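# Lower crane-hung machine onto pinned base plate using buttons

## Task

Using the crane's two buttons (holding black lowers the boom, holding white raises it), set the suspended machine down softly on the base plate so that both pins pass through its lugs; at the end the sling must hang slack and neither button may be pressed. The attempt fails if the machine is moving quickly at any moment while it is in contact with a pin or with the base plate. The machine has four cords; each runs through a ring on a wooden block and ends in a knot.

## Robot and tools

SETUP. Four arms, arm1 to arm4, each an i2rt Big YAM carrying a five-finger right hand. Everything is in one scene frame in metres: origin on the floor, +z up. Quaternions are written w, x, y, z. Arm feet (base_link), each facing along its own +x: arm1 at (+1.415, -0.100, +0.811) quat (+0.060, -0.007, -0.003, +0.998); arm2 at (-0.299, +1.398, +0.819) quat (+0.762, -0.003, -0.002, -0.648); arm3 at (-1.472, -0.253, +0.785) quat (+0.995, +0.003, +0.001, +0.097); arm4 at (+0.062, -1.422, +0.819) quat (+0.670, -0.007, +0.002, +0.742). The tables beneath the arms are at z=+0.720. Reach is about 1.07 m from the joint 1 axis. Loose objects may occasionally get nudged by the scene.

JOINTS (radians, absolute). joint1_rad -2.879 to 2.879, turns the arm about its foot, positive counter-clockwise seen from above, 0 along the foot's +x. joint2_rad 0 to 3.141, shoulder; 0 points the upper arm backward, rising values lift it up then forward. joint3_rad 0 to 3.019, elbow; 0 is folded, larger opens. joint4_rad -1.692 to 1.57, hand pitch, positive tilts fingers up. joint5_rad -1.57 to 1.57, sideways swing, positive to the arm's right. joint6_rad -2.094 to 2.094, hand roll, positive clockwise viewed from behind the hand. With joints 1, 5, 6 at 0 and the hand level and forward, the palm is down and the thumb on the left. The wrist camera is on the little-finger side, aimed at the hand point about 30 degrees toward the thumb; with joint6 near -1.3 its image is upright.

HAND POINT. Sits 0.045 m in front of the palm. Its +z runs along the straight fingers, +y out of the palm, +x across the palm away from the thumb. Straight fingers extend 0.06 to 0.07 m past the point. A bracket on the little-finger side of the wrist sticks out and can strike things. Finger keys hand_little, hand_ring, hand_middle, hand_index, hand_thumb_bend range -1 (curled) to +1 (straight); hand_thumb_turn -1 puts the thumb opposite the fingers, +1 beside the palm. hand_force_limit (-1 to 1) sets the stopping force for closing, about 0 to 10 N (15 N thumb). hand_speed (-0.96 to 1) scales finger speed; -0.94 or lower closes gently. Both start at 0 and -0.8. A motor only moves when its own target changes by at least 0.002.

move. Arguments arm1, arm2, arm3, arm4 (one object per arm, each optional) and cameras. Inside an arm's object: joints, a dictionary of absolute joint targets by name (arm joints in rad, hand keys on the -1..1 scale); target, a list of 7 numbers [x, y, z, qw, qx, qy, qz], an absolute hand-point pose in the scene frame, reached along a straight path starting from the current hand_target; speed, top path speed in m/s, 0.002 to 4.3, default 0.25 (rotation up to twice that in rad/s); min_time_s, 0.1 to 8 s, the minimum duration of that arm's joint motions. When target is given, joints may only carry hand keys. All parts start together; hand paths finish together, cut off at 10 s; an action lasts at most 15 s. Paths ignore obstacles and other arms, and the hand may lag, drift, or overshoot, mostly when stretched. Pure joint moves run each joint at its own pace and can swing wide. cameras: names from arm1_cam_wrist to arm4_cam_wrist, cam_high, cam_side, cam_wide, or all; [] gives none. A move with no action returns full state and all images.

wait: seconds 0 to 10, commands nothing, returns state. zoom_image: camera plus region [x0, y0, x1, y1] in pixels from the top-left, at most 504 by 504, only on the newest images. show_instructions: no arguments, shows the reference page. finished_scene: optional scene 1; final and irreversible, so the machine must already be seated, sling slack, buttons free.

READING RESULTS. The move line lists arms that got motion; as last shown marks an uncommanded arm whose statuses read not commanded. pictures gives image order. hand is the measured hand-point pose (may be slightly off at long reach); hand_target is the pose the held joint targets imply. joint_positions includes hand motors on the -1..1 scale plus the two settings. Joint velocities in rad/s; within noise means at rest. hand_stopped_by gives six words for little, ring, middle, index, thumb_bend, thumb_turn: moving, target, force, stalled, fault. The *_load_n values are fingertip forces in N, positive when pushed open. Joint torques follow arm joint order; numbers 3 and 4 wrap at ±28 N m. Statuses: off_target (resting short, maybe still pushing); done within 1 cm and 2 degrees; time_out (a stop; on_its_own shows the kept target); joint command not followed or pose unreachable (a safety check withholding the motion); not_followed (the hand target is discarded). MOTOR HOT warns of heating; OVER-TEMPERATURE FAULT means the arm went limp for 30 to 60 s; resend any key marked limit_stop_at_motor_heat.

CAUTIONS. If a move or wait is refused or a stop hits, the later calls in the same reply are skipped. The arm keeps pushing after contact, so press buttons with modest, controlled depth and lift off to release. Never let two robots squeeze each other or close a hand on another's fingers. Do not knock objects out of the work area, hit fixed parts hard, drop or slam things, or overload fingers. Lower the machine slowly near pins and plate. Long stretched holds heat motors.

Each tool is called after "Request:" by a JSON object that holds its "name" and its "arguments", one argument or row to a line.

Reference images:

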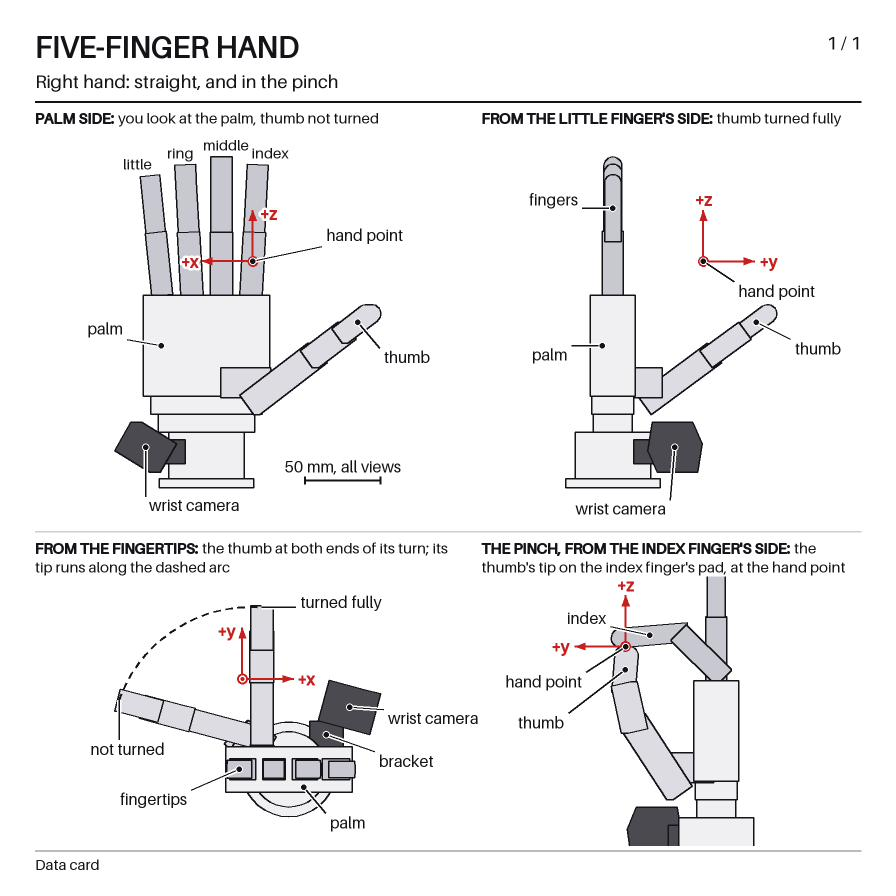

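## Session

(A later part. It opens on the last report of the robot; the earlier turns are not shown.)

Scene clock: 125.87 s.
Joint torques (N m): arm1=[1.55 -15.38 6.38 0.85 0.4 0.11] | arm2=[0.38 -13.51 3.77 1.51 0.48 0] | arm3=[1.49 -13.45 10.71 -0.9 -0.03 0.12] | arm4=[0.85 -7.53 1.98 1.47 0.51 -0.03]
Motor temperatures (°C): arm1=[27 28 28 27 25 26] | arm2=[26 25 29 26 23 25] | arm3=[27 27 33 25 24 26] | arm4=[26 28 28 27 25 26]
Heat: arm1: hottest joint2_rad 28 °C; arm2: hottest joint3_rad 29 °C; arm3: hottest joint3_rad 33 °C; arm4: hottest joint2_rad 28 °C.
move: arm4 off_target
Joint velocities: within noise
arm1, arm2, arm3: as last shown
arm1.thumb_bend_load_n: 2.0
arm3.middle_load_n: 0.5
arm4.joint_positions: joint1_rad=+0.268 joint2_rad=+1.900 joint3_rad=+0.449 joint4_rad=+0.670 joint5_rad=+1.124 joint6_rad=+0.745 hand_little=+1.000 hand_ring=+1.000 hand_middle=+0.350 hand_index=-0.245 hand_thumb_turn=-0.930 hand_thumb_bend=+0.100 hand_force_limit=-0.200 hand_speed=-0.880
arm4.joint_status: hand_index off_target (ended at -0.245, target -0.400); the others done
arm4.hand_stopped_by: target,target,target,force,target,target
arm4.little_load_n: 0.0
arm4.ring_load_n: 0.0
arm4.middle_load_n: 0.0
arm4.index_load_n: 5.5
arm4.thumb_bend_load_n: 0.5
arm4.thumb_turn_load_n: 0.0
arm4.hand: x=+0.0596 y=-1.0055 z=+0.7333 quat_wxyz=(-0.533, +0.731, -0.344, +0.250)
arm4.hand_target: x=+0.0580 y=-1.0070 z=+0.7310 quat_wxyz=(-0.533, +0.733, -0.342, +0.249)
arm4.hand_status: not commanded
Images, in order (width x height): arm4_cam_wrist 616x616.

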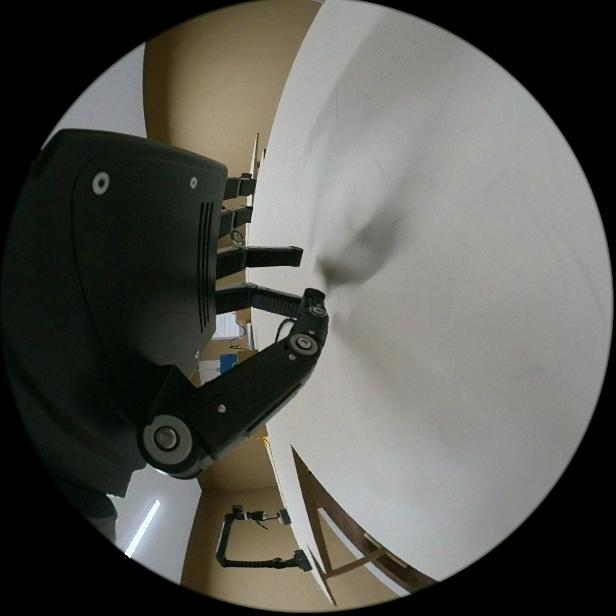

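Request:
{"name": "move", "arguments": {
  "arm4": {"joints": {"hand_index": 0.5, "hand_speed": -0.5}}
}}

Request:
{"name": "move", "arguments": {
  "arm4": {"target": [0.058, -1.008, 0.768, 0.5326, -0.7331, 0.3419, -0.2484], "speed": 0.08},
  "cameras": ["arm4_cam_wrist"]
}}

Request:
{"name": "zoom_image", "arguments": {
  "camera": "arm4_cam_wrist",
  "region": [240, 230, 440, 430]
}}

Scene clock: 127.80 s.
Joint torques (N m): arm1=[1.38 -15.5 6.41 0.8 0.38 0.11] | arm2=[0.38 -13.45 3.77 1.52 0.47 0.01] | arm3=[1.49 -13.45 10.74 -0.91 -0.04 0.12] | arm4=[0.97 -7.36 1.96 1.48 0.51 -0.02]
Motor temperatures (°C): arm1=[27 28 28 27 25 26] | arm2=[26 26 29 26 23 25] | arm3=[27 27 33 25 24 26] | arm4=[26 28 27 27 25 26]
Heat: arm1: hottest joint2_rad 28 °C; arm2: hottest joint3_rad 29 °C; arm3: hottest joint3_rad 33 °C; arm4: hottest joint2_rad 28 °C.
move: arm4 done
Joint velocities: within noise
arm1, arm2, arm3: as last shown
arm1.thumb_bend_load_n: 1.5
arm3.middle_load_n: 0.0
arm4.joint_positions: joint1_rad=+0.268 joint2_rad=+1.900 joint3_rad=+0.449 joint4_rad=+0.670 joint5_rad=+1.124 joint6_rad=+0.745 hand_little=+1.000 hand_ring=+1.000 hand_middle=+0.350 hand_index=+0.500 hand_thumb_turn=-0.930 hand_thumb_bend=+0.100 hand_force_limit=-0.200 hand_speed=-0.500
arm4.joint_status: all done
arm4.hand_stopped_by: target,target,target,target,target,target
arm4.little_load_n: 0.0
arm4.ring_load_n: -0.5
arm4.middle_load_n: 0.0
arm4.index_load_n: 0.0
arm4.thumb_bend_load_n: 0.0
arm4.thumb_turn_load_n: 0.0
arm4.hand: x=+0.0596 y=-1.0055 z=+0.7333 quat_wxyz=(-0.533, +0.731, -0.344, +0.250)
arm4.hand_target: x=+0.0580 y=-1.0070 z=+0.7310 quat_wxyz=(-0.533, +0.733, -0.342, +0.249)
arm4.hand_status: not commanded
pictures: none

Scene clock: 128.87 s.
Joint torques (N m): arm1=[1.32 -15.56 6.31 0.92 0.4 0.12] | arm2=[0.44 -13.51 3.77 1.52 0.48 0.01] | arm3=[1.55 -13.39 10.76 -0.9 -0.03 0.13] | arm4=[0.85 -7.65 2.54 1.16 0.56 -0.02]
Motor temperatures (°C): arm1=[27 29 28 27 25 26] | arm2=[26 26 29 26 23 25] | arm3=[27 27 33 25 24 26] | arm4=[26 28 27 27 25 26]
Heat: arm1: hottest joint2_rad 29 °C; arm2: hottest joint3_rad 29 °C; arm3: hottest joint3_rad 33 °C; arm4: hottest joint2_rad 28 °C.
move: arm4 done
Joint velocities: within noise
arm1, arm2, arm3: as last shown
arm2.thumb_turn_load_n: 0.5
arm4.joint_positions: joint1_rad=+0.268 joint2_rad=+1.750 joint3_rad=+0.439 joint4_rad=+0.529 joint5_rad=+1.123 joint6_rad=+0.745 hand_little=+1.000 hand_ring=+1.000 hand_middle=+0.350 hand_index=+0.500 hand_thumb_turn=-0.930 hand_thumb_bend=+0.100 hand_force_limit=-0.200 hand_speed=-0.500
arm4.joint_status: not commanded
arm4.hand_stopped_by: target,target,target,target,target,target
arm4.little_load_n: 0.0
arm4.ring_load_n: 0.0
arm4.middle_load_n: 0.0
arm4.index_load_n: 0.0
arm4.thumb_bend_load_n: 0.5
arm4.thumb_turn_load_n: 0.0
arm4.hand: x=+0.0592 y=-1.0050 z=+0.7674 quat_wxyz=(-0.533, +0.732, -0.344, +0.250)
arm4.hand_target: x=+0.0581 y=-1.0080 z=+0.7680 quat_wxyz=(-0.533, +0.733, -0.342, +0.248)
arm4.hand_status: done (0.003 m and 0.3 deg from the pose sent, 0.035 m and 0.3 deg at the start)
Images, in order (width x height): arm4_cam_wrist 616x616.

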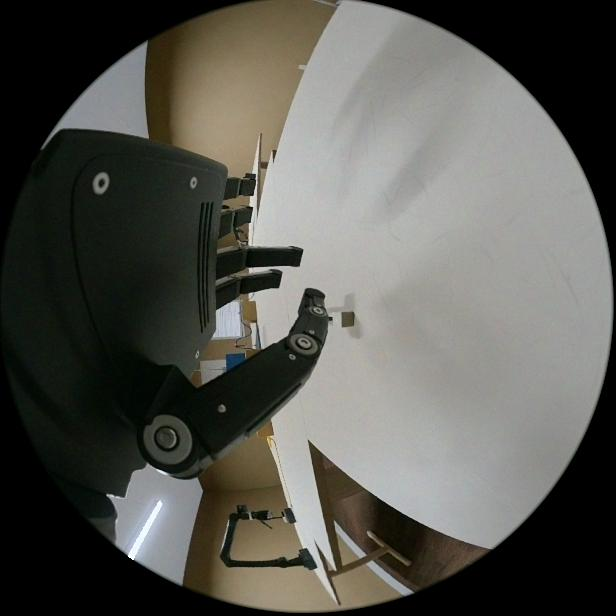

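Scaled by 2.520 from the camera's image (finer frame: 880x880).

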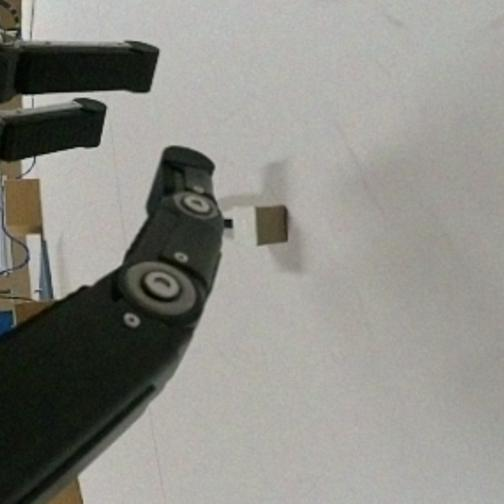

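Request:
{"name": "move", "arguments": {
  "arm4": {"target": [0.0315, -1.0095, 0.762, 0.5326, -0.7331, 0.3419, -0.2484], "speed": 0.08},
  "cameras": ["arm4_cam_wrist"]
}}

Request:
{"name": "zoom_image", "arguments": {
  "camera": "arm4_cam_wrist",
  "region": [240, 230, 440, 430]
}}

Scene clock: 130.77 s.
Joint torques (N m): arm1=[1.32 -15.5 6.39 0.87 0.39 0.11] | arm2=[0.38 -13.51 3.77 1.51 0.47 0] | arm3=[1.44 -13.33 10.74 -0.88 -0.04 0.11] | arm4=[1.03 -6.71 4.75 0.96 0.82 0.11]
Motor temperatures (°C): arm1=[27 29 28 27 25 26] | arm2=[26 26 29 26 23 25] | arm3=[27 27 33 25 24 26] | arm4=[26 28 27 27 25 26]
Heat: arm1: hottest joint2_rad 29 °C; arm2: hottest joint3_rad 29 °C; arm3: hottest joint3_rad 33 °C; arm4: hottest joint2_rad 28 °C.
move: arm4 off_target
Joint velocities: within noise
arm1, arm2, arm3: as last shown
arm2.thumb_turn_load_n: 0.0
arm3.ring_load_n: 0.5
arm4.joint_positions: joint1_rad=+0.349 joint2_rad=+1.750 joint3_rad=+0.453 joint4_rad=+0.364 joint5_rad=+1.173 joint6_rad=+0.882 hand_little=+1.000 hand_ring=+1.000 hand_middle=+0.350 hand_index=+0.500 hand_thumb_turn=-0.930 hand_thumb_bend=+0.100 hand_force_limit=-0.200 hand_speed=-0.500
arm4.joint_status: not commanded
arm4.hand_stopped_by: target,target,target,target,target,target
arm4.little_load_n: 0.0
arm4.ring_load_n: 0.0
arm4.middle_load_n: 0.0
arm4.index_load_n: 0.0
arm4.thumb_bend_load_n: 0.0
arm4.thumb_turn_load_n: 0.0
arm4.hand: x=+0.0384 y=-1.0201 z=+0.7596 quat_wxyz=(-0.527, +0.738, -0.335, +0.256)
arm4.hand_target: x=+0.0316 y=-1.0098 z=+0.7623 quat_wxyz=(-0.533, +0.733, -0.342, +0.248)
arm4.hand_status: off_target (0.013 m and 1.4 deg from the pose sent, 0.029 m and 0.3 deg at the start)
Images, in order (width x height): arm4_cam_wrist 616x616.

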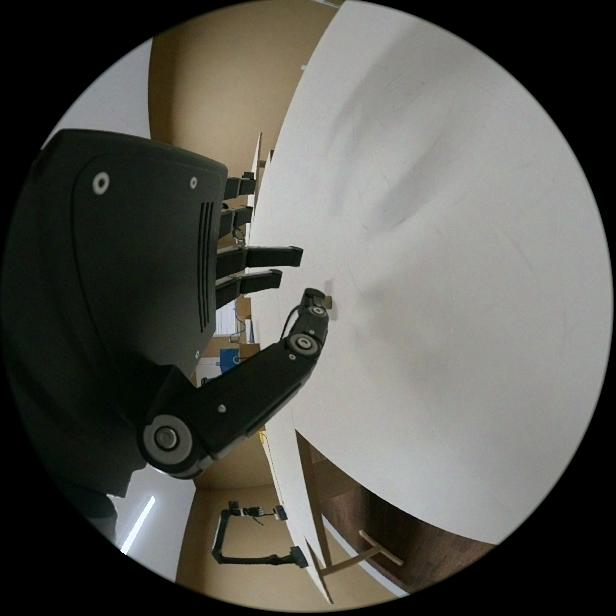

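Scaled by 2.520 from the camera's image (finer frame: 880x880).

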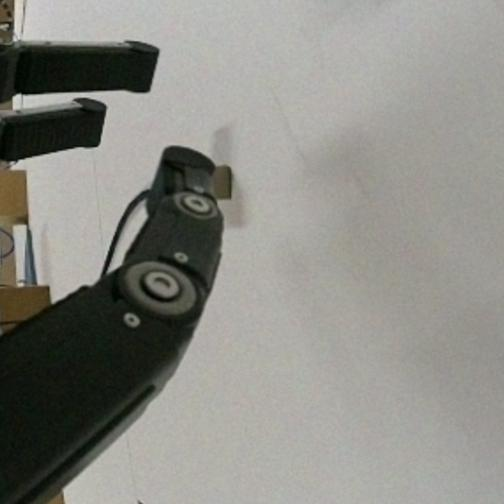

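Request:
{"name": "move", "arguments": {
  "arm4": {"target": [0.026, -0.997, 0.752, 0.5326, -0.7331, 0.3419, -0.2484], "speed": 0.08},
  "cameras": ["arm4_cam_wrist"]
}}

Request:
{"name": "zoom_image", "arguments": {
  "camera": "arm4_cam_wrist",
  "region": [240, 230, 440, 430]
}}

Scene clock: 132.13 s.
Joint torques (N m): arm1=[1.32 -15.5 6.41 0.91 0.41 0.13] | arm2=[0.38 -13.51 3.78 1.51 0.48 0] | arm3=[1.55 -13.45 10.74 -0.88 -0.04 0.12] | arm4=[0.79 -7 4.52 1.69 0.78 0.1]
Motor temperatures (°C): arm1=[27 29 28 27 25 26] | arm2=[26 26 29 26 23 25] | arm3=[27 27 33 25 24 26] | arm4=[26 28 27 27 25 26]
Heat: arm1: hottest joint2_rad 29 °C; arm2: hottest joint3_rad 29 °C; arm3: hottest joint3_rad 33 °C; arm4: hottest joint2_rad 28 °C.
move: arm4 off_target
Joint velocities: within noise
arm1.joint_positions: joint1_rad=+0.175 joint2_rad=+1.879 joint3_rad=+0.752 joint4_rad=+0.500 joint5_rad=+0.989 joint6_rad=+0.515 hand_little=+1.000 hand_ring=+1.000 hand_middle=+0.350 hand_index=-0.011 hand_thumb_turn=-0.930 hand_thumb_bend=+0.100 hand_force_limit=-0.200 hand_speed=-0.900
arm1.joint_status: not commanded
arm1.hand_stopped_by: target,target,target,force,target,target
arm1.little_load_n: 0.0
arm1.ring_load_n: 0.0
arm1.middle_load_n: 0.0
arm1.index_load_n: 5.0
arm1.thumb_bend_load_n: 1.5
arm1.thumb_turn_load_n: -2.0
arm1.hand: x=+0.8803 y=+0.0023 z=+0.7659 quat_wxyz=(-0.563, +0.779, +0.235, -0.143)
arm1.hand_target: x=+0.8644 y=-0.0031 z=+0.7833 quat_wxyz=(-0.565, +0.778, +0.223, -0.162)
arm1.hand_status: not commanded
arm2.joint_positions: joint1_rad=+0.430 joint2_rad=+1.886 joint3_rad=+0.643 joint4_rad=+0.640 joint5_rad=+0.970 joint6_rad=+0.496 hand_little=+1.000 hand_ring=+1.000 hand_middle=+0.350 hand_index=-0.021 hand_thumb_turn=-0.930 hand_thumb_bend=+0.100 hand_force_limit=-0.200 hand_speed=-0.900
arm2.joint_status: not commanded
arm2.hand_stopped_by: target,target,target,force,target,target
arm2.little_load_n: -0.5
arm2.ring_load_n: 0.0
arm2.middle_load_n: 0.0
arm2.index_load_n: 2.5
arm2.thumb_bend_load_n: 1.0
arm2.thumb_turn_load_n: 0.0
arm2.hand: x=-0.1309 y=+0.9153 z=+0.7680 quat_wxyz=(+0.139, -0.180, -0.790, +0.569)
arm2.hand_target: x=-0.1260 y=+0.9145 z=+0.7759 quat_wxyz=(+0.132, -0.182, -0.788, +0.573)
arm2.hand_status: not commanded
arm3: as last shown
arm3.ring_load_n: 0.0
arm3.middle_load_n: 0.5
arm4.joint_positions: joint1_rad=+0.349 joint2_rad=+1.804 joint3_rad=+0.494 joint4_rad=+0.364 joint5_rad=+1.173 joint6_rad=+0.883 hand_little=+1.000 hand_ring=+1.000 hand_middle=+0.350 hand_index=+0.500 hand_thumb_turn=-0.930 hand_thumb_bend=+0.100 hand_force_limit=-0.200 hand_speed=-0.500
arm4.joint_status: not commanded
arm4.hand_stopped_by: target,target,target,target,target,target
arm4.little_load_n: 0.0
arm4.ring_load_n: 0.0
arm4.middle_load_n: 0.0
arm4.index_load_n: 0.0
arm4.thumb_bend_load_n: 0.0
arm4.thumb_turn_load_n: 0.0
arm4.hand: x=+0.0333 y=-1.0096 z=+0.7488 quat_wxyz=(-0.524, +0.740, -0.332, +0.260)
arm4.hand_target: x=+0.0261 y=-0.9974 z=+0.7522 quat_wxyz=(-0.532, +0.733, -0.342, +0.248)
arm4.hand_status: off_target (0.015 m and 2.2 deg from the pose sent, 0.027 m and 1.4 deg at the start)
Images, in order (width x height): arm4_cam_wrist 616x616.

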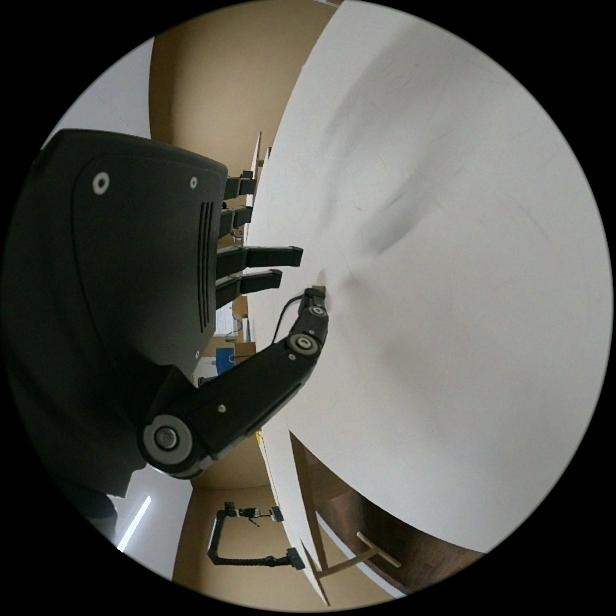

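Scaled by 2.520 from the camera's image (finer frame: 880x880).

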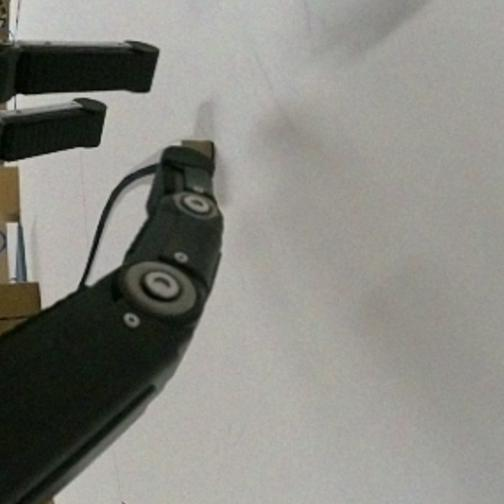

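Request:
{"name": "move", "arguments": {
  "arm4": {"target": [0.0262, -0.994, 0.736, 0.5326, -0.7331, 0.3419, -0.2484], "speed": 0.06},
  "cameras": ["arm4_cam_wrist"]
}}

Request:
{"name": "zoom_image", "arguments": {
  "camera": "arm4_cam_wrist",
  "region": [240, 230, 440, 430]
}}

Scene clock: 134.00 s.
Joint torques (N m): arm1=[1.26 -15.38 6.43 0.85 0.4 0.1] | arm2=[0.38 -13.51 3.77 1.51 0.48 0.01] | arm3=[1.55 -13.45 10.71 -0.9 -0.04 0.12] | arm4=[0.32 -7.53 4.08 1.81 0.67 0]
Motor temperatures (°C): arm1=[27 29 28 27 25 26] | arm2=[26 26 29 26 23 25] | arm3=[27 27 33 25 24 26] | arm4=[26 28 27 27 25 26]
Heat: arm1: hottest joint2_rad 29 °C; arm2: hottest joint3_rad 29 °C; arm3: hottest joint3_rad 33 °C; arm4: hottest joint2_rad 28 °C.
move: arm4 off_target
Joint velocities: within noise
arm1, arm2: as last shown
arm1.thumb_bend_load_n: 2.0
arm2.little_load_n: 0.0
arm3.joint_positions: joint1_rad=+0.475 joint2_rad=+1.672 joint3_rad=+1.268 joint4_rad=-1.207 joint5_rad=+0.005 joint6_rad=-1.401 hand_little=-0.900 hand_ring=-0.900 hand_middle=-0.900 hand_index=+1.000 hand_thumb_turn=+1.000 hand_thumb_bend=+1.000 hand_force_limit=+0.000 hand_speed=+0.200
arm3.joint_status: not commanded
arm3.hand_stopped_by: target,target,target,target,target,target
arm3.little_load_n: 0.0
arm3.ring_load_n: 0.0
arm3.middle_load_n: 0.0
arm3.index_load_n: 0.0
arm3.thumb_bend_load_n: 0.0
arm3.thumb_turn_load_n: 0.0
arm3.hand: x=-1.1018 y=-0.0319 z=+0.8703 quat_wxyz=(+0.007, +0.969, +0.247, -0.017)
arm3.hand_target: x=-1.0916 y=-0.0183 z=+0.8862 quat_wxyz=(+0.000, +0.969, +0.248, +0.000)
arm3.hand_status: not commanded
arm4.joint_positions: joint1_rad=+0.349 joint2_rad=+1.871 joint3_rad=+0.506 joint4_rad=+0.424 joint5_rad=+1.173 joint6_rad=+0.883 hand_little=+1.000 hand_ring=+1.000 hand_middle=+0.350 hand_index=+0.500 hand_thumb_turn=-0.930 hand_thumb_bend=+0.100 hand_force_limit=-0.200 hand_speed=-0.500
arm4.joint_status: not commanded
arm4.hand_stopped_by: target,target,target,target,target,target
arm4.little_load_n: 0.0
arm4.ring_load_n: 0.0
arm4.middle_load_n: 0.0
arm4.index_load_n: 0.0
arm4.thumb_bend_load_n: 0.0
arm4.thumb_turn_load_n: 0.0
arm4.hand: x=+0.0317 y=-1.0063 z=+0.7335 quat_wxyz=(-0.525, +0.739, -0.334, +0.258)
arm4.hand_target: x=+0.0263 y=-0.9943 z=+0.7362 quat_wxyz=(-0.533, +0.733, -0.342, +0.248)
arm4.hand_status: off_target (0.014 m and 1.9 deg from the pose sent, 0.021 m and 2.1 deg at the start)
Images, in order (width x height): arm4_cam_wrist 616x616.

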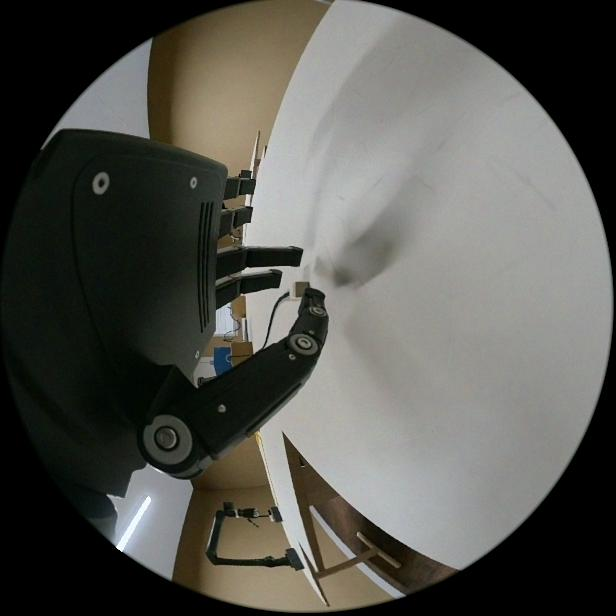

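Scaled by 2.520 from the camera's image (finer frame: 880x880).

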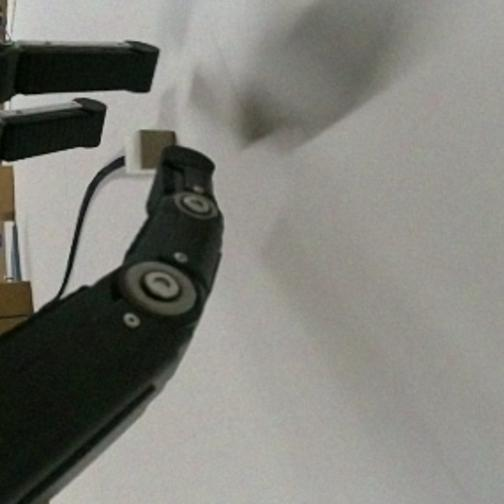

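Request:
{"name": "move", "arguments": {
  "arm4": {"joints": {"hand_index": -0.4, "hand_speed": -0.88}},
  "cameras": ["arm4_cam_wrist"]
}}

Request:
{"name": "zoom_image", "arguments": {
  "camera": "arm4_cam_wrist",
  "region": [240, 230, 400, 390]
}}

Scene clock: 137.40 s.
Joint torques (N m): arm1=[1.44 -15.44 6.39 0.85 0.4 0.11] | arm2=[0.38 -13.57 3.77 1.52 0.48 0] | arm3=[1.55 -13.51 10.76 -0.9 -0.04 0.11] | arm4=[0.32 -7.36 3.89 1.55 0.6 -0.01]
Motor temperatures (°C): arm1=[27 29 28 27 25 26] | arm2=[26 26 29 26 23 25] | arm3=[27 27 33 25 24 26] | arm4=[26 28 27 27 25 26]
Heat: arm1: hottest joint2_rad 29 °C; arm2: hottest joint3_rad 29 °C; arm3: hottest joint3_rad 33 °C; arm4: hottest joint2_rad 28 °C.
move: arm4 off_target
Joint velocities: within noise
arm1, arm2, arm3: as last shown
arm1.thumb_bend_load_n: 1.5
arm3.little_load_n: 0.5
arm3.thumb_turn_load_n: 0.5
arm4.joint_positions: joint1_rad=+0.349 joint2_rad=+1.871 joint3_rad=+0.509 joint4_rad=+0.430 joint5_rad=+1.174 joint6_rad=+0.883 hand_little=+1.000 hand_ring=+1.000 hand_middle=+0.350 hand_index=-0.245 hand_thumb_turn=-0.930 hand_thumb_bend=+0.100 hand_force_limit=-0.200 hand_speed=-0.880
arm4.joint_status: hand_index off_target (ended at -0.245, target -0.400); the others done
arm4.hand_stopped_by: target,target,target,force,target,target
arm4.little_load_n: 0.0
arm4.ring_load_n: 0.0
arm4.middle_load_n: 0.0
arm4.index_load_n: 5.5
arm4.thumb_bend_load_n: 0.5
arm4.thumb_turn_load_n: 0.0
arm4.hand: x=+0.0307 y=-1.0035 z=+0.7350 quat_wxyz=(-0.528, +0.737, -0.336, +0.256)
arm4.hand_target: x=+0.0262 y=-0.9942 z=+0.7363 quat_wxyz=(-0.533, +0.733, -0.342, +0.248)
arm4.hand_status: not commanded
Images, in order (width x height): arm4_cam_wrist 616x616.

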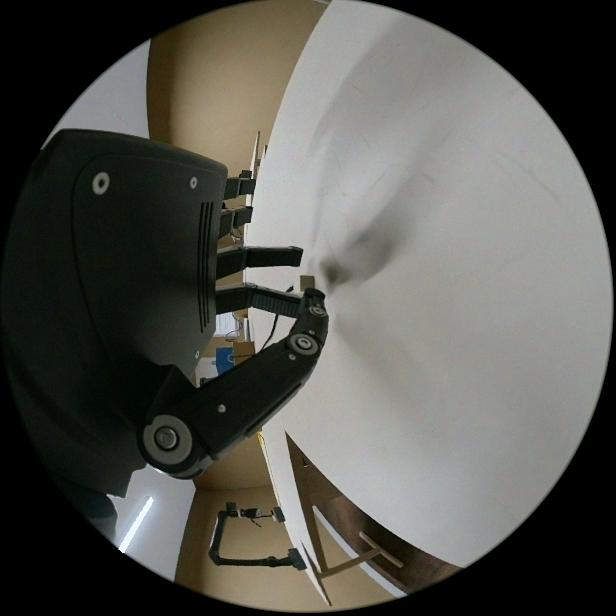

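Scaled by 3.150 from the camera's image (finer frame: 880x880).

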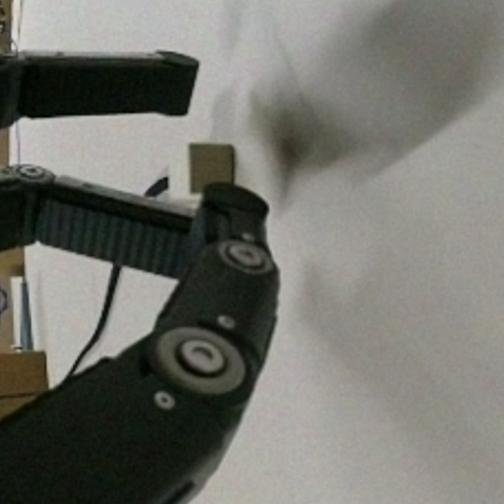

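Request:
{"name": "move", "arguments": {
  "arm4": {"joints": {"hand_index": 0.5, "hand_speed": -0.5}}
}}

Request:
{"name": "move", "arguments": {
  "arm4": {"target": [0.0262, -0.998, 0.765, 0.5326, -0.7331, 0.3419, -0.2484], "speed": 0.08},
  "cameras": ["arm4_cam_wrist"]
}}

Request:
{"name": "zoom_image", "arguments": {
  "camera": "arm4_cam_wrist",
  "region": [240, 230, 440, 430]
}}

Scene clock: 139.27 s.
Joint torques (N m): arm1=[1.38 -15.44 6.3 0.8 0.43 0.11] | arm2=[0.38 -13.51 3.77 1.51 0.48 0] | arm3=[1.49 -13.39 10.76 -0.92 -0.03 0.12] | arm4=[0.5 -7.59 3.88 1.58 0.61 -0.02]
Motor temperatures (°C): arm1=[27 29 28 27 25 26] | arm2=[26 26 29 26 23 25] | arm3=[27 27 33 25 24 26] | arm4=[26 28 27 27 25 26]
Heat: arm1: hottest joint2_rad 29 °C; arm2: hottest joint3_rad 29 °C; arm3: hottest joint3_rad 33 °C; arm4: hottest joint2_rad 28 °C.
move: arm4 done
Joint velocities: within noise
arm1, arm2, arm3: as last shown
arm1.little_load_n: -0.5
arm1.thumb_turn_load_n: -1.5
arm2.little_load_n: -0.5
arm3.little_load_n: 0.0
arm3.thumb_turn_load_n: -0.5
arm4.joint_positions: joint1_rad=+0.349 joint2_rad=+1.871 joint3_rad=+0.509 joint4_rad=+0.430 joint5_rad=+1.174 joint6_rad=+0.883 hand_little=+1.000 hand_ring=+1.000 hand_middle=+0.350 hand_index=+0.500 hand_thumb_turn=-0.930 hand_thumb_bend=+0.100 hand_force_limit=-0.200 hand_speed=-0.500
arm4.joint_status: all done
arm4.hand_stopped_by: target,target,target,target,target,target
arm4.little_load_n: 0.0
arm4.ring_load_n: 0.0
arm4.middle_load_n: 0.0
arm4.index_load_n: 0.0
arm4.thumb_bend_load_n: 0.0
arm4.thumb_turn_load_n: 0.0
arm4.hand: x=+0.0307 y=-1.0035 z=+0.7350 quat_wxyz=(-0.528, +0.737, -0.336, +0.256)
arm4.hand_target: x=+0.0262 y=-0.9942 z=+0.7363 quat_wxyz=(-0.533, +0.733, -0.342, +0.248)
arm4.hand_status: not commanded
pictures: none

Scene clock: 140.30 s.
Joint torques (N m): arm1=[1.2 -15.62 6.38 0.91 0.4 0.12] | arm2=[0.38 -13.57 3.77 1.52 0.48 0.01] | arm3=[1.44 -13.39 10.73 -0.9 -0.04 0.12] | arm4=[0.91 -8.35 3.48 1.03 0.73 0.09]
Motor temperatures (°C): arm1=[27 29 28 27 25 26] | arm2=[26 26 29 26 23 25] | arm3=[27 27 33 25 24 26] | arm4=[26 28 27 27 25 26]
Heat: arm1: hottest joint2_rad 29 °C; arm2: hottest joint3_rad 29 °C; arm3: hottest joint3_rad 33 °C; arm4: hottest joint2_rad 28 °C.
move: arm4 done
Joint velocities: within noise
arm1, arm2, arm3: as last shown
arm1.little_load_n: 0.0
arm1.thumb_turn_load_n: -2.0
arm2.little_load_n: 0.0
arm3.thumb_turn_load_n: 0.0
arm4.joint_positions: joint1_rad=+0.349 joint2_rad=+1.772 joint3_rad=+0.509 joint4_rad=+0.336 joint5_rad=+1.174 joint6_rad=+0.883 hand_little=+1.000 hand_ring=+1.000 hand_middle=+0.350 hand_index=+0.500 hand_thumb_turn=-0.930 hand_thumb_bend=+0.100 hand_force_limit=-0.200 hand_speed=-0.500
arm4.joint_status: not commanded
arm4.hand_stopped_by: target,target,target,target,target,target
arm4.little_load_n: 0.0
arm4.ring_load_n: 0.0
arm4.middle_load_n: 0.0
arm4.index_load_n: 0.0
arm4.thumb_bend_load_n: 0.5
arm4.thumb_turn_load_n: 0.0
arm4.hand: x=+0.0294 y=-1.0009 z=+0.7607 quat_wxyz=(-0.529, +0.736, -0.337, +0.255)
arm4.hand_target: x=+0.0262 y=-0.9979 z=+0.7650 quat_wxyz=(-0.533, +0.733, -0.342, +0.248)
arm4.hand_status: done (0.006 m and 1.1 deg from the pose sent, 0.031 m and 1.3 deg at the start)
Images, in order (width x height): arm4_cam_wrist 616x616.

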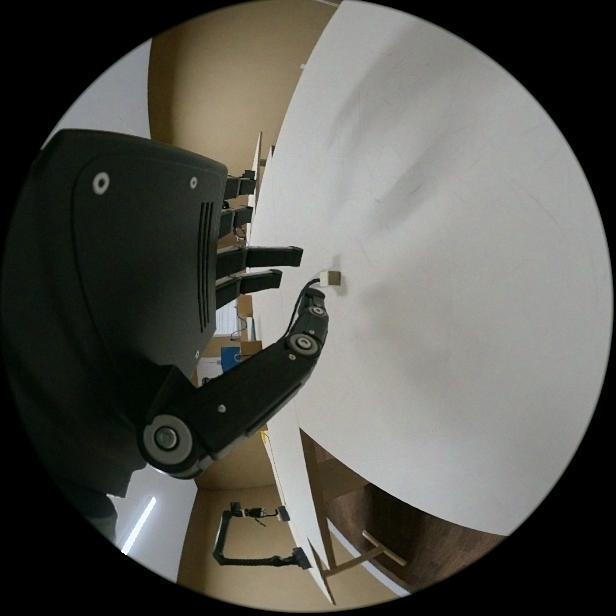

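Scaled by 2.520 from the camera's image (finer frame: 880x880).

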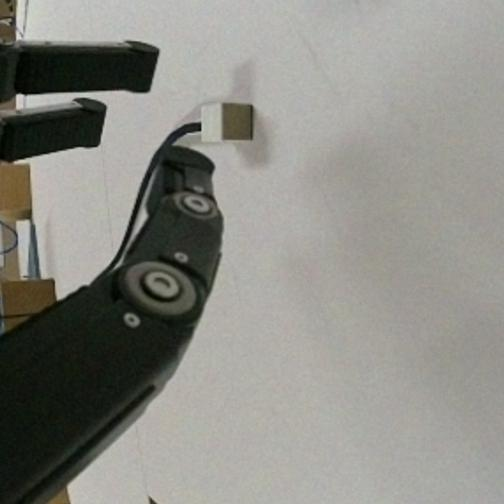

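Request:
{"name": "move", "arguments": {
  "arm4": {"target": [0.0400, -0.9985, 0.750, 0.5326, -0.7331, 0.3419, -0.2484], "speed": 0.08},
  "cameras": ["arm4_cam_wrist"]
}}

Request:
{"name": "zoom_image", "arguments": {
  "camera": "arm4_cam_wrist",
  "region": [240, 230, 440, 430]
}}

Scene clock: 142.40 s.
Joint torques (N m): arm1=[1.14 -15.44 6.32 0.84 0.43 0.13] | arm2=[0.38 -13.51 3.77 1.51 0.47 0.01] | arm3=[1.49 -13.45 10.74 -0.88 -0.03 0.12] | arm4=[-0.21 -7.3 2.44 1.88 0.55 -0.19]
Motor temperatures (°C): arm1=[27 29 28 27 25 26] | arm2=[26 26 29 26 23 25] | arm3=[27 27 34 25 24 26] | arm4=[26 28 27 27 25 26]
Heat: arm1: hottest joint2_rad 29 °C; arm2: hottest joint3_rad 29 °C; arm3: hottest joint3_rad 34 °C; arm4: hottest joint2_rad 28 °C.
move: arm4 done
Joint velocities: within noise
arm1, arm2, arm3: as last shown
arm4.joint_positions: joint1_rad=+0.322 joint2_rad=+1.815 joint3_rad=+0.495 joint4_rad=+0.464 joint5_rad=+1.154 joint6_rad=+0.840 hand_little=+1.000 hand_ring=+1.000 hand_middle=+0.350 hand_index=+0.500 hand_thumb_turn=-0.930 hand_thumb_bend=+0.100 hand_force_limit=-0.200 hand_speed=-0.500
arm4.joint_status: not commanded
arm4.hand_stopped_by: target,target,target,target,target,target
arm4.little_load_n: 0.0
arm4.ring_load_n: 0.0
arm4.middle_load_n: 0.0
arm4.index_load_n: 0.0
arm4.thumb_bend_load_n: 0.0
arm4.thumb_turn_load_n: 0.0
arm4.hand: x=+0.0361 y=-0.9959 z=+0.7532 quat_wxyz=(-0.535, +0.731, -0.346, +0.244)
arm4.hand_target: x=+0.0400 y=-0.9986 z=+0.7501 quat_wxyz=(-0.533, +0.733, -0.342, +0.249)
arm4.hand_status: done (0.006 m and 0.8 deg from the pose sent, 0.015 m and 1.1 deg at the start)
Images, in order (width x height): arm4_cam_wrist 616x616.

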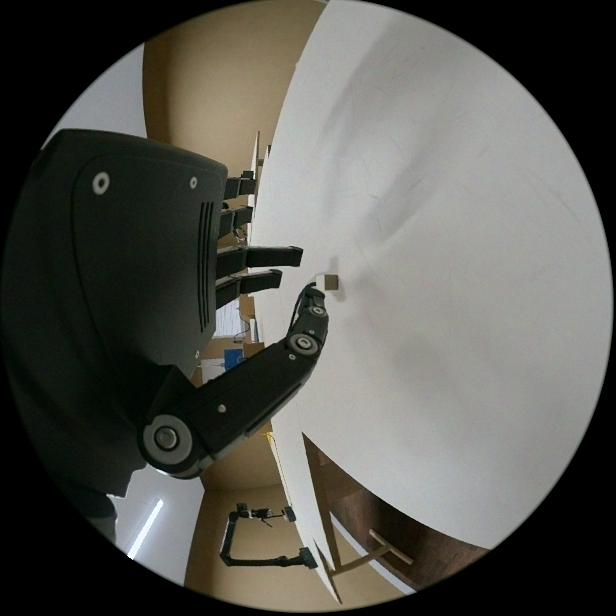

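Scaled by 2.520 from the camera's image (finer frame: 880x880).

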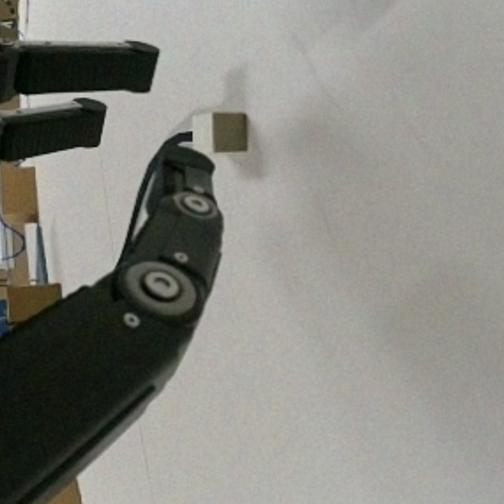

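Request:
{"name": "move", "arguments": {
  "arm4": {"target": [0.0465, -1.0035, 0.731, 0.5326, -0.7331, 0.3419, -0.2484], "speed": 0.06},
  "cameras": ["arm4_cam_wrist"]
}}

Request:
{"name": "zoom_image", "arguments": {
  "camera": "arm4_cam_wrist",
  "region": [240, 230, 440, 430]
}}

Scene clock: 144.10 s.
Joint torques (N m): arm1=[1.44 -15.09 6.37 0.88 0.41 0.1] | arm2=[0.38 -13.51 3.78 1.51 0.48 0] | arm3=[1.49 -13.45 10.73 -0.9 -0.03 0.11] | arm4=[-1.08 -7.53 1.83 2.09 0.53 -0.22]
Motor temperatures (°C): arm1=[27 29 28 27 25 26] | arm2=[26 26 29 26 23 25] | arm3=[27 27 34 25 24 26] | arm4=[26 28 27 27 25 26]
Heat: arm1: hottest joint2_rad 29 °C; arm2: hottest joint3_rad 29 °C; arm3: hottest joint3_rad 34 °C; arm4: hottest joint2_rad 28 °C.
move: arm4 done
Joint velocities: within noise
arm1, arm2, arm3: as last shown
arm1.ring_load_n: -0.5
arm2.middle_load_n: -0.5
arm2.index_load_n: 2.0
arm3.index_load_n: 0.5
arm4.joint_positions: joint1_rad=+0.312 joint2_rad=+1.893 joint3_rad=+0.480 joint4_rad=+0.577 joint5_rad=+1.146 joint6_rad=+0.817 hand_little=+1.000 hand_ring=+1.000 hand_middle=+0.350 hand_index=+0.500 hand_thumb_turn=-0.930 hand_thumb_bend=+0.100 hand_force_limit=-0.200 hand_speed=-0.500
arm4.joint_status: not commanded
arm4.hand_stopped_by: target,target,target,target,target,target
arm4.little_load_n: 0.0
arm4.ring_load_n: 0.0
arm4.middle_load_n: 0.0
arm4.index_load_n: 0.0
arm4.thumb_bend_load_n: 0.0
arm4.thumb_turn_load_n: 0.0
arm4.hand: x=+0.0417 y=-1.0006 z=+0.7338 quat_wxyz=(-0.535, +0.732, -0.345, +0.243)
arm4.hand_target: x=+0.0465 y=-1.0036 z=+0.7311 quat_wxyz=(-0.532, +0.733, -0.342, +0.249)
arm4.hand_status: done (0.006 m and 0.8 deg from the pose sent, 0.026 m and 0.8 deg at the start)
Images, in order (width x height): arm4_cam_wrist 616x616.

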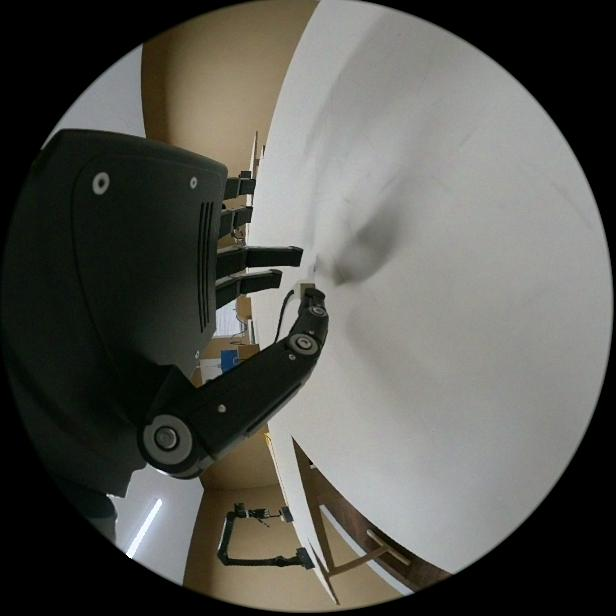

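Scaled by 2.520 from the camera's image (finer frame: 880x880).

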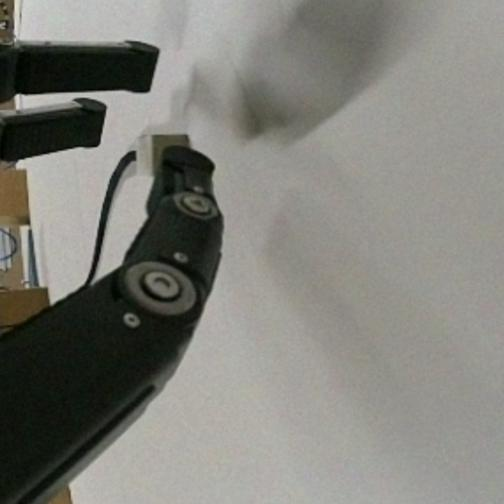

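Request:
{"name": "move", "arguments": {
  "arm4": {"target": [0.0490, -1.0065, 0.730, 0.5326, -0.7331, 0.3419, -0.2484], "speed": 0.06},
  "cameras": ["arm4_cam_wrist"]
}}

Request:
{"name": "zoom_image", "arguments": {
  "camera": "arm4_cam_wrist",
  "region": [240, 230, 440, 430]
}}

Scene clock: 145.97 s.
Joint torques (N m): arm1=[1.49 -15.27 6.28 0.9 0.39 0.11] | arm2=[0.32 -13.51 3.78 1.51 0.47 0.01] | arm3=[1.49 -13.45 10.73 -0.92 -0.04 0.12] | arm4=[-0.32 -7.24 1.72 1.94 0.51 -0.25]
Motor temperatures (°C): arm1=[27 29 28 27 25 26] | arm2=[26 26 29 26 23 25] | arm3=[27 27 34 25 24 26] | arm4=[26 28 27 27 25 26]
Heat: arm1: hottest joint2_rad 29 °C; arm2: hottest joint3_rad 29 °C; arm3: hottest joint3_rad 34 °C; arm4: hottest joint2_rad 28 °C.
move: arm4 done
Joint velocities: within noise
arm1, arm2, arm3: as last shown
arm2.middle_load_n: 0.0
arm2.thumb_bend_load_n: 0.5
arm3.index_load_n: 0.0
arm4.joint_positions: joint1_rad=+0.308 joint2_rad=+1.893 joint3_rad=+0.470 joint4_rad=+0.596 joint5_rad=+1.143 joint6_rad=+0.811 hand_little=+1.000 hand_ring=+1.000 hand_middle=+0.350 hand_index=+0.500 hand_thumb_turn=-0.930 hand_thumb_bend=+0.100 hand_force_limit=-0.200 hand_speed=-0.500
arm4.joint_status: not commanded
arm4.hand_stopped_by: target,target,target,target,target,target
arm4.little_load_n: 0.0
arm4.ring_load_n: 0.0
arm4.middle_load_n: 0.0
arm4.index_load_n: 0.0
arm4.thumb_bend_load_n: 0.0
arm4.thumb_turn_load_n: 0.0
arm4.hand: x=+0.0438 y=-1.0028 z=+0.7340 quat_wxyz=(-0.536, +0.731, -0.345, +0.242)
arm4.hand_target: x=+0.0490 y=-1.0066 z=+0.7301 quat_wxyz=(-0.532, +0.733, -0.342, +0.249)
arm4.hand_status: done (0.008 m and 1.0 deg from the pose sent, 0.010 m and 0.8 deg at the start)
Images, in order (width x height): arm4_cam_wrist 616x616.

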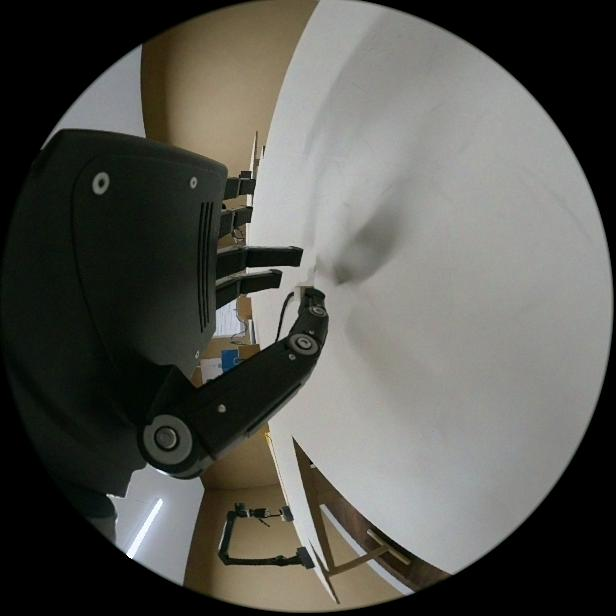

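Scaled by 2.520 from the camera's image (finer frame: 880x880).

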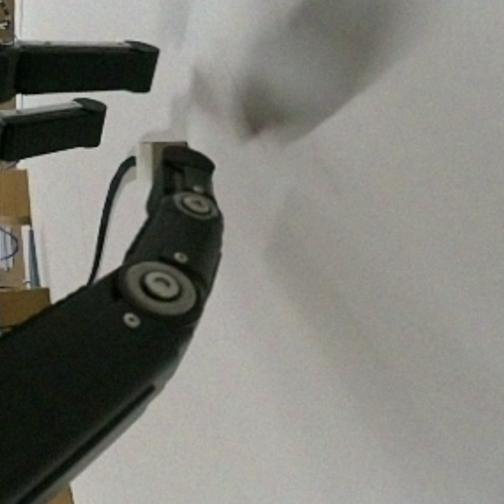

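Request:
{"name": "move", "arguments": {
  "arm4": {"joints": {"hand_index": -0.4, "hand_speed": -0.88}},
  "cameras": ["arm4_cam_wrist"]
}}

Request:
{"name": "zoom_image", "arguments": {
  "camera": "arm4_cam_wrist",
  "region": [240, 230, 400, 390]
}}

Scene clock: 149.13 s.
Joint torques (N m): arm1=[1.26 -15.33 6.37 0.87 0.39 0.11] | arm2=[0.38 -13.57 3.77 1.51 0.47 0.01] | arm3=[1.55 -13.45 10.77 -0.88 -0.04 0.11] | arm4=[-0.15 -7.12 1.73 1.48 0.36 -0.23]
Motor temperatures (°C): arm1=[27 29 28 27 25 26] | arm2=[26 26 29 26 23 25] | arm3=[27 27 34 25 24 26] | arm4=[26 28 27 27 25 26]
Heat: arm1: hottest joint2_rad 29 °C; arm2: hottest joint3_rad 29 °C; arm3: hottest joint3_rad 34 °C; arm4: hottest joint2_rad 28 °C.
move: arm4 off_target
Joint velocities: within noise
arm1.joint_positions: joint1_rad=+0.175 joint2_rad=+1.879 joint3_rad=+0.752 joint4_rad=+0.500 joint5_rad=+0.989 joint6_rad=+0.515 hand_little=+1.000 hand_ring=+1.000 hand_middle=+0.350 hand_index=-0.011 hand_thumb_turn=-0.930 hand_thumb_bend=+0.100 hand_force_limit=-0.200 hand_speed=-0.900
arm1.joint_status: not commanded
arm1.hand_stopped_by: target,target,target,force,target,target
arm1.little_load_n: -0.5
arm1.ring_load_n: 0.0
arm1.middle_load_n: 0.0
arm1.index_load_n: 5.0
arm1.thumb_bend_load_n: 1.5
arm1.thumb_turn_load_n: -2.0
arm1.hand: x=+0.8803 y=+0.0023 z=+0.7659 quat_wxyz=(-0.563, +0.779, +0.235, -0.143)
arm1.hand_target: x=+0.8644 y=-0.0031 z=+0.7833 quat_wxyz=(-0.565, +0.778, +0.223, -0.162)
arm1.hand_status: not commanded
arm2.joint_positions: joint1_rad=+0.430 joint2_rad=+1.886 joint3_rad=+0.643 joint4_rad=+0.640 joint5_rad=+0.970 joint6_rad=+0.496 hand_little=+1.000 hand_ring=+1.000 hand_middle=+0.350 hand_index=-0.021 hand_thumb_turn=-0.930 hand_thumb_bend=+0.100 hand_force_limit=-0.200 hand_speed=-0.900
arm2.joint_status: not commanded
arm2.hand_stopped_by: target,target,target,force,target,target
arm2.little_load_n: 0.0
arm2.ring_load_n: 0.0
arm2.middle_load_n: 0.0
arm2.index_load_n: 2.5
arm2.thumb_bend_load_n: 1.0
arm2.thumb_turn_load_n: 0.0
arm2.hand: x=-0.1309 y=+0.9153 z=+0.7680 quat_wxyz=(+0.139, -0.180, -0.790, +0.569)
arm2.hand_target: x=-0.1260 y=+0.9145 z=+0.7759 quat_wxyz=(+0.132, -0.182, -0.788, +0.573)
arm2.hand_status: not commanded
arm3: as last shown
arm3.thumb_turn_load_n: 0.5
arm4.joint_positions: joint1_rad=+0.306 joint2_rad=+1.893 joint3_rad=+0.470 joint4_rad=+0.609 joint5_rad=+1.147 joint6_rad=+0.811 hand_little=+1.000 hand_ring=+1.000 hand_middle=+0.350 hand_index=-0.245 hand_thumb_turn=-0.930 hand_thumb_bend=+0.100 hand_force_limit=-0.200 hand_speed=-0.880
arm4.joint_status: hand_index off_target (ended at -0.245, target -0.400); the others done
arm4.hand_stopped_by: target,target,target,force,target,target
arm4.little_load_n: 0.0
arm4.ring_load_n: 0.0
arm4.middle_load_n: 0.0
arm4.index_load_n: 5.5
arm4.thumb_bend_load_n: 0.5
arm4.thumb_turn_load_n: 0.0
arm4.hand: x=+0.0446 y=-1.0008 z=+0.7361 quat_wxyz=(-0.540, +0.727, -0.349, +0.240)
arm4.hand_target: x=+0.0490 y=-1.0066 z=+0.7301 quat_wxyz=(-0.533, +0.733, -0.342, +0.248)
arm4.hand_status: not commanded
Images, in order (width x height): arm4_cam_wrist 616x616.

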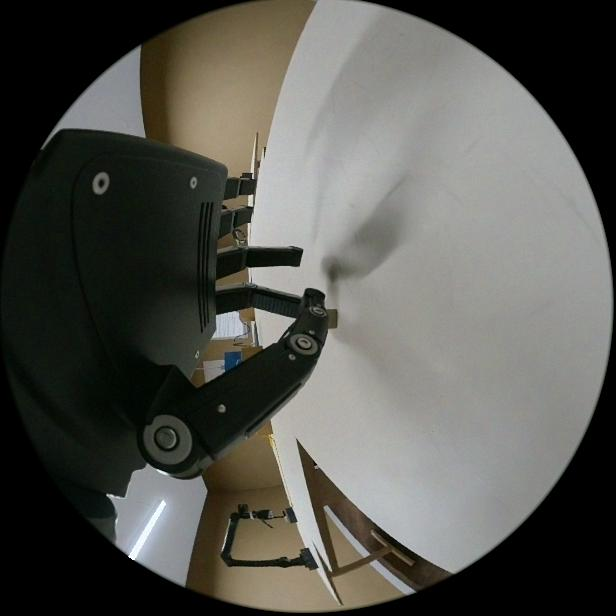

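Scaled by 3.150 from the camera's image (finer frame: 880x880).

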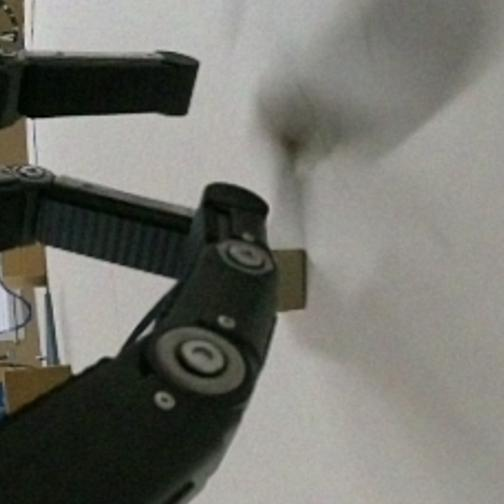

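Request:
{"name": "move", "arguments": {
  "arm4": {"joints": {"hand_index": 0.5, "hand_middle": 0.5, "hand_thumb_turn": -1.0, "hand_speed": -0.4}}
}}

Request:
{"name": "move", "arguments": {
  "arm4": {"target": [0.0490, -1.008, 0.766, 0.5326, -0.7331, 0.3419, -0.2484], "speed": 0.08},
  "cameras": ["arm4_cam_wrist"]
}}

Request:
{"name": "zoom_image", "arguments": {
  "camera": "arm4_cam_wrist",
  "region": [240, 230, 440, 430]
}}

Scene clock: 151.20 s.
Joint torques (N m): arm1=[1.14 -15.33 6.37 0.88 0.38 0.11] | arm2=[0.38 -13.51 3.77 1.51 0.47 0.01] | arm3=[1.49 -13.39 10.74 -0.88 -0.04 0.12] | arm4=[-0.5 -7.12 1.74 1.5 0.53 -0.23]
Motor temperatures (°C): arm1=[27 29 28 27 25 26] | arm2=[26 26 29 26 23 25] | arm3=[27 27 34 25 24 26] | arm4=[26 28 27 27 25 26]
Heat: arm1: hottest joint2_rad 29 °C; arm2: hottest joint3_rad 29 °C; arm3: hottest joint3_rad 34 °C; arm4: hottest joint2_rad 28 °C.
move: arm4 done
Joint velocities: within noise
arm1, arm2: as last shown
arm1.little_load_n: 0.0
arm2.little_load_n: -0.5
arm3.joint_positions: joint1_rad=+0.475 joint2_rad=+1.672 joint3_rad=+1.268 joint4_rad=-1.207 joint5_rad=+0.005 joint6_rad=-1.401 hand_little=-0.900 hand_ring=-0.900 hand_middle=-0.900 hand_index=+1.000 hand_thumb_turn=+1.000 hand_thumb_bend=+1.000 hand_force_limit=+0.000 hand_speed=+0.200
arm3.joint_status: not commanded
arm3.hand_stopped_by: target,target,target,target,target,target
arm3.little_load_n: 0.0
arm3.ring_load_n: 0.0
arm3.middle_load_n: 0.0
arm3.index_load_n: 0.0
arm3.thumb_bend_load_n: 0.0
arm3.thumb_turn_load_n: 0.0
arm3.hand: x=-1.1018 y=-0.0319 z=+0.8703 quat_wxyz=(+0.007, +0.969, +0.247, -0.017)
arm3.hand_target: x=-1.0916 y=-0.0183 z=+0.8862 quat_wxyz=(+0.000, +0.969, +0.248, +0.000)
arm3.hand_status: not commanded
arm4.joint_positions: joint1_rad=+0.306 joint2_rad=+1.893 joint3_rad=+0.470 joint4_rad=+0.609 joint5_rad=+1.143 joint6_rad=+0.810 hand_little=+1.000 hand_ring=+1.000 hand_middle=+0.500 hand_index=+0.500 hand_thumb_turn=-1.000 hand_thumb_bend=+0.100 hand_force_limit=-0.200 hand_speed=-0.400
arm4.joint_status: all done
arm4.hand_stopped_by: target,target,target,target,target,target
arm4.little_load_n: 0.0
arm4.ring_load_n: 0.0
arm4.middle_load_n: 0.0
arm4.index_load_n: 0.0
arm4.thumb_bend_load_n: 0.0
arm4.thumb_turn_load_n: 0.0
arm4.hand: x=+0.0437 y=-1.0008 z=+0.7355 quat_wxyz=(-0.540, +0.728, -0.349, +0.239)
arm4.hand_target: x=+0.0489 y=-1.0067 z=+0.7301 quat_wxyz=(-0.532, +0.733, -0.342, +0.249)
arm4.hand_status: not commanded
pictures: none

Scene clock: 152.27 s.
Joint torques (N m): arm1=[1.32 -15.68 6.35 0.87 0.41 0.11] | arm2=[0.38 -13.51 3.77 1.52 0.47 0.01] | arm3=[1.55 -13.51 10.74 -0.9 -0.04 0.12] | arm4=[0.03 -7.88 2.61 1.1 0.59 -0.18]
Motor temperatures (°C): arm1=[27 30 28 27 25 26] | arm2=[26 26 29 26 23 25] | arm3=[27 27 34 25 24 26] | arm4=[26 28 27 27 25 26]
Heat: arm1: hottest joint2_rad 30 °C; arm2: hottest joint3_rad 29 °C; arm3: hottest joint3_rad 34 °C; arm4: hottest joint2_rad 28 °C.
move: arm4 done
Joint velocities: within noise
arm1, arm2, arm3: as last shown
arm2.little_load_n: 0.0
arm4.joint_positions: joint1_rad=+0.306 joint2_rad=+1.756 joint3_rad=+0.455 joint4_rad=+0.477 joint5_rad=+1.143 joint6_rad=+0.807 hand_little=+1.000 hand_ring=+1.000 hand_middle=+0.500 hand_index=+0.500 hand_thumb_turn=-1.000 hand_thumb_bend=+0.100 hand_force_limit=-0.200 hand_speed=-0.400
arm4.joint_status: not commanded
arm4.hand_stopped_by: target,target,target,target,target,target
arm4.little_load_n: 0.0
arm4.ring_load_n: 0.0
arm4.middle_load_n: 0.0
arm4.index_load_n: 0.0
arm4.thumb_bend_load_n: 0.0
arm4.thumb_turn_load_n: 0.0
arm4.hand: x=+0.0452 y=-1.0044 z=+0.7658 quat_wxyz=(-0.536, +0.731, -0.345, +0.243)
arm4.hand_target: x=+0.0489 y=-1.0080 z=+0.7660 quat_wxyz=(-0.533, +0.733, -0.342, +0.248)
arm4.hand_status: done (0.005 m and 0.9 deg from the pose sent, 0.032 m and 1.7 deg at the start)
Images, in order (width x height): arm4_cam_wrist 616x616.

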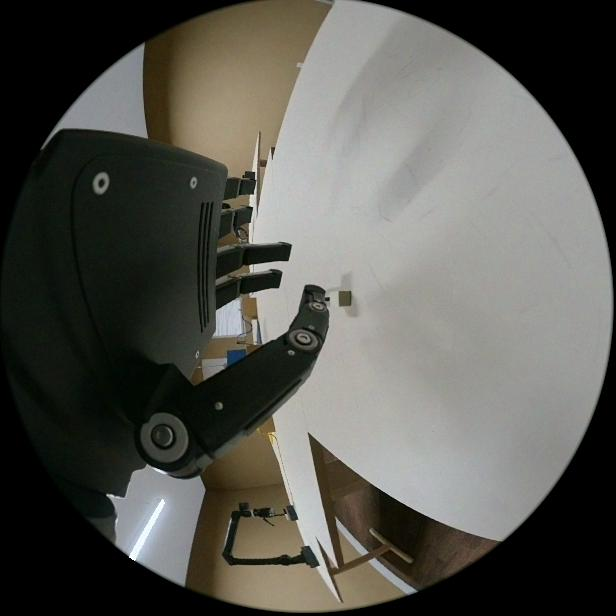

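Scaled by 2.520 from the camera's image (finer frame: 880x880).

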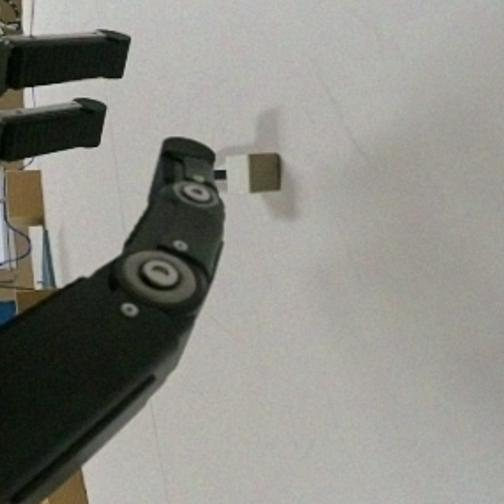

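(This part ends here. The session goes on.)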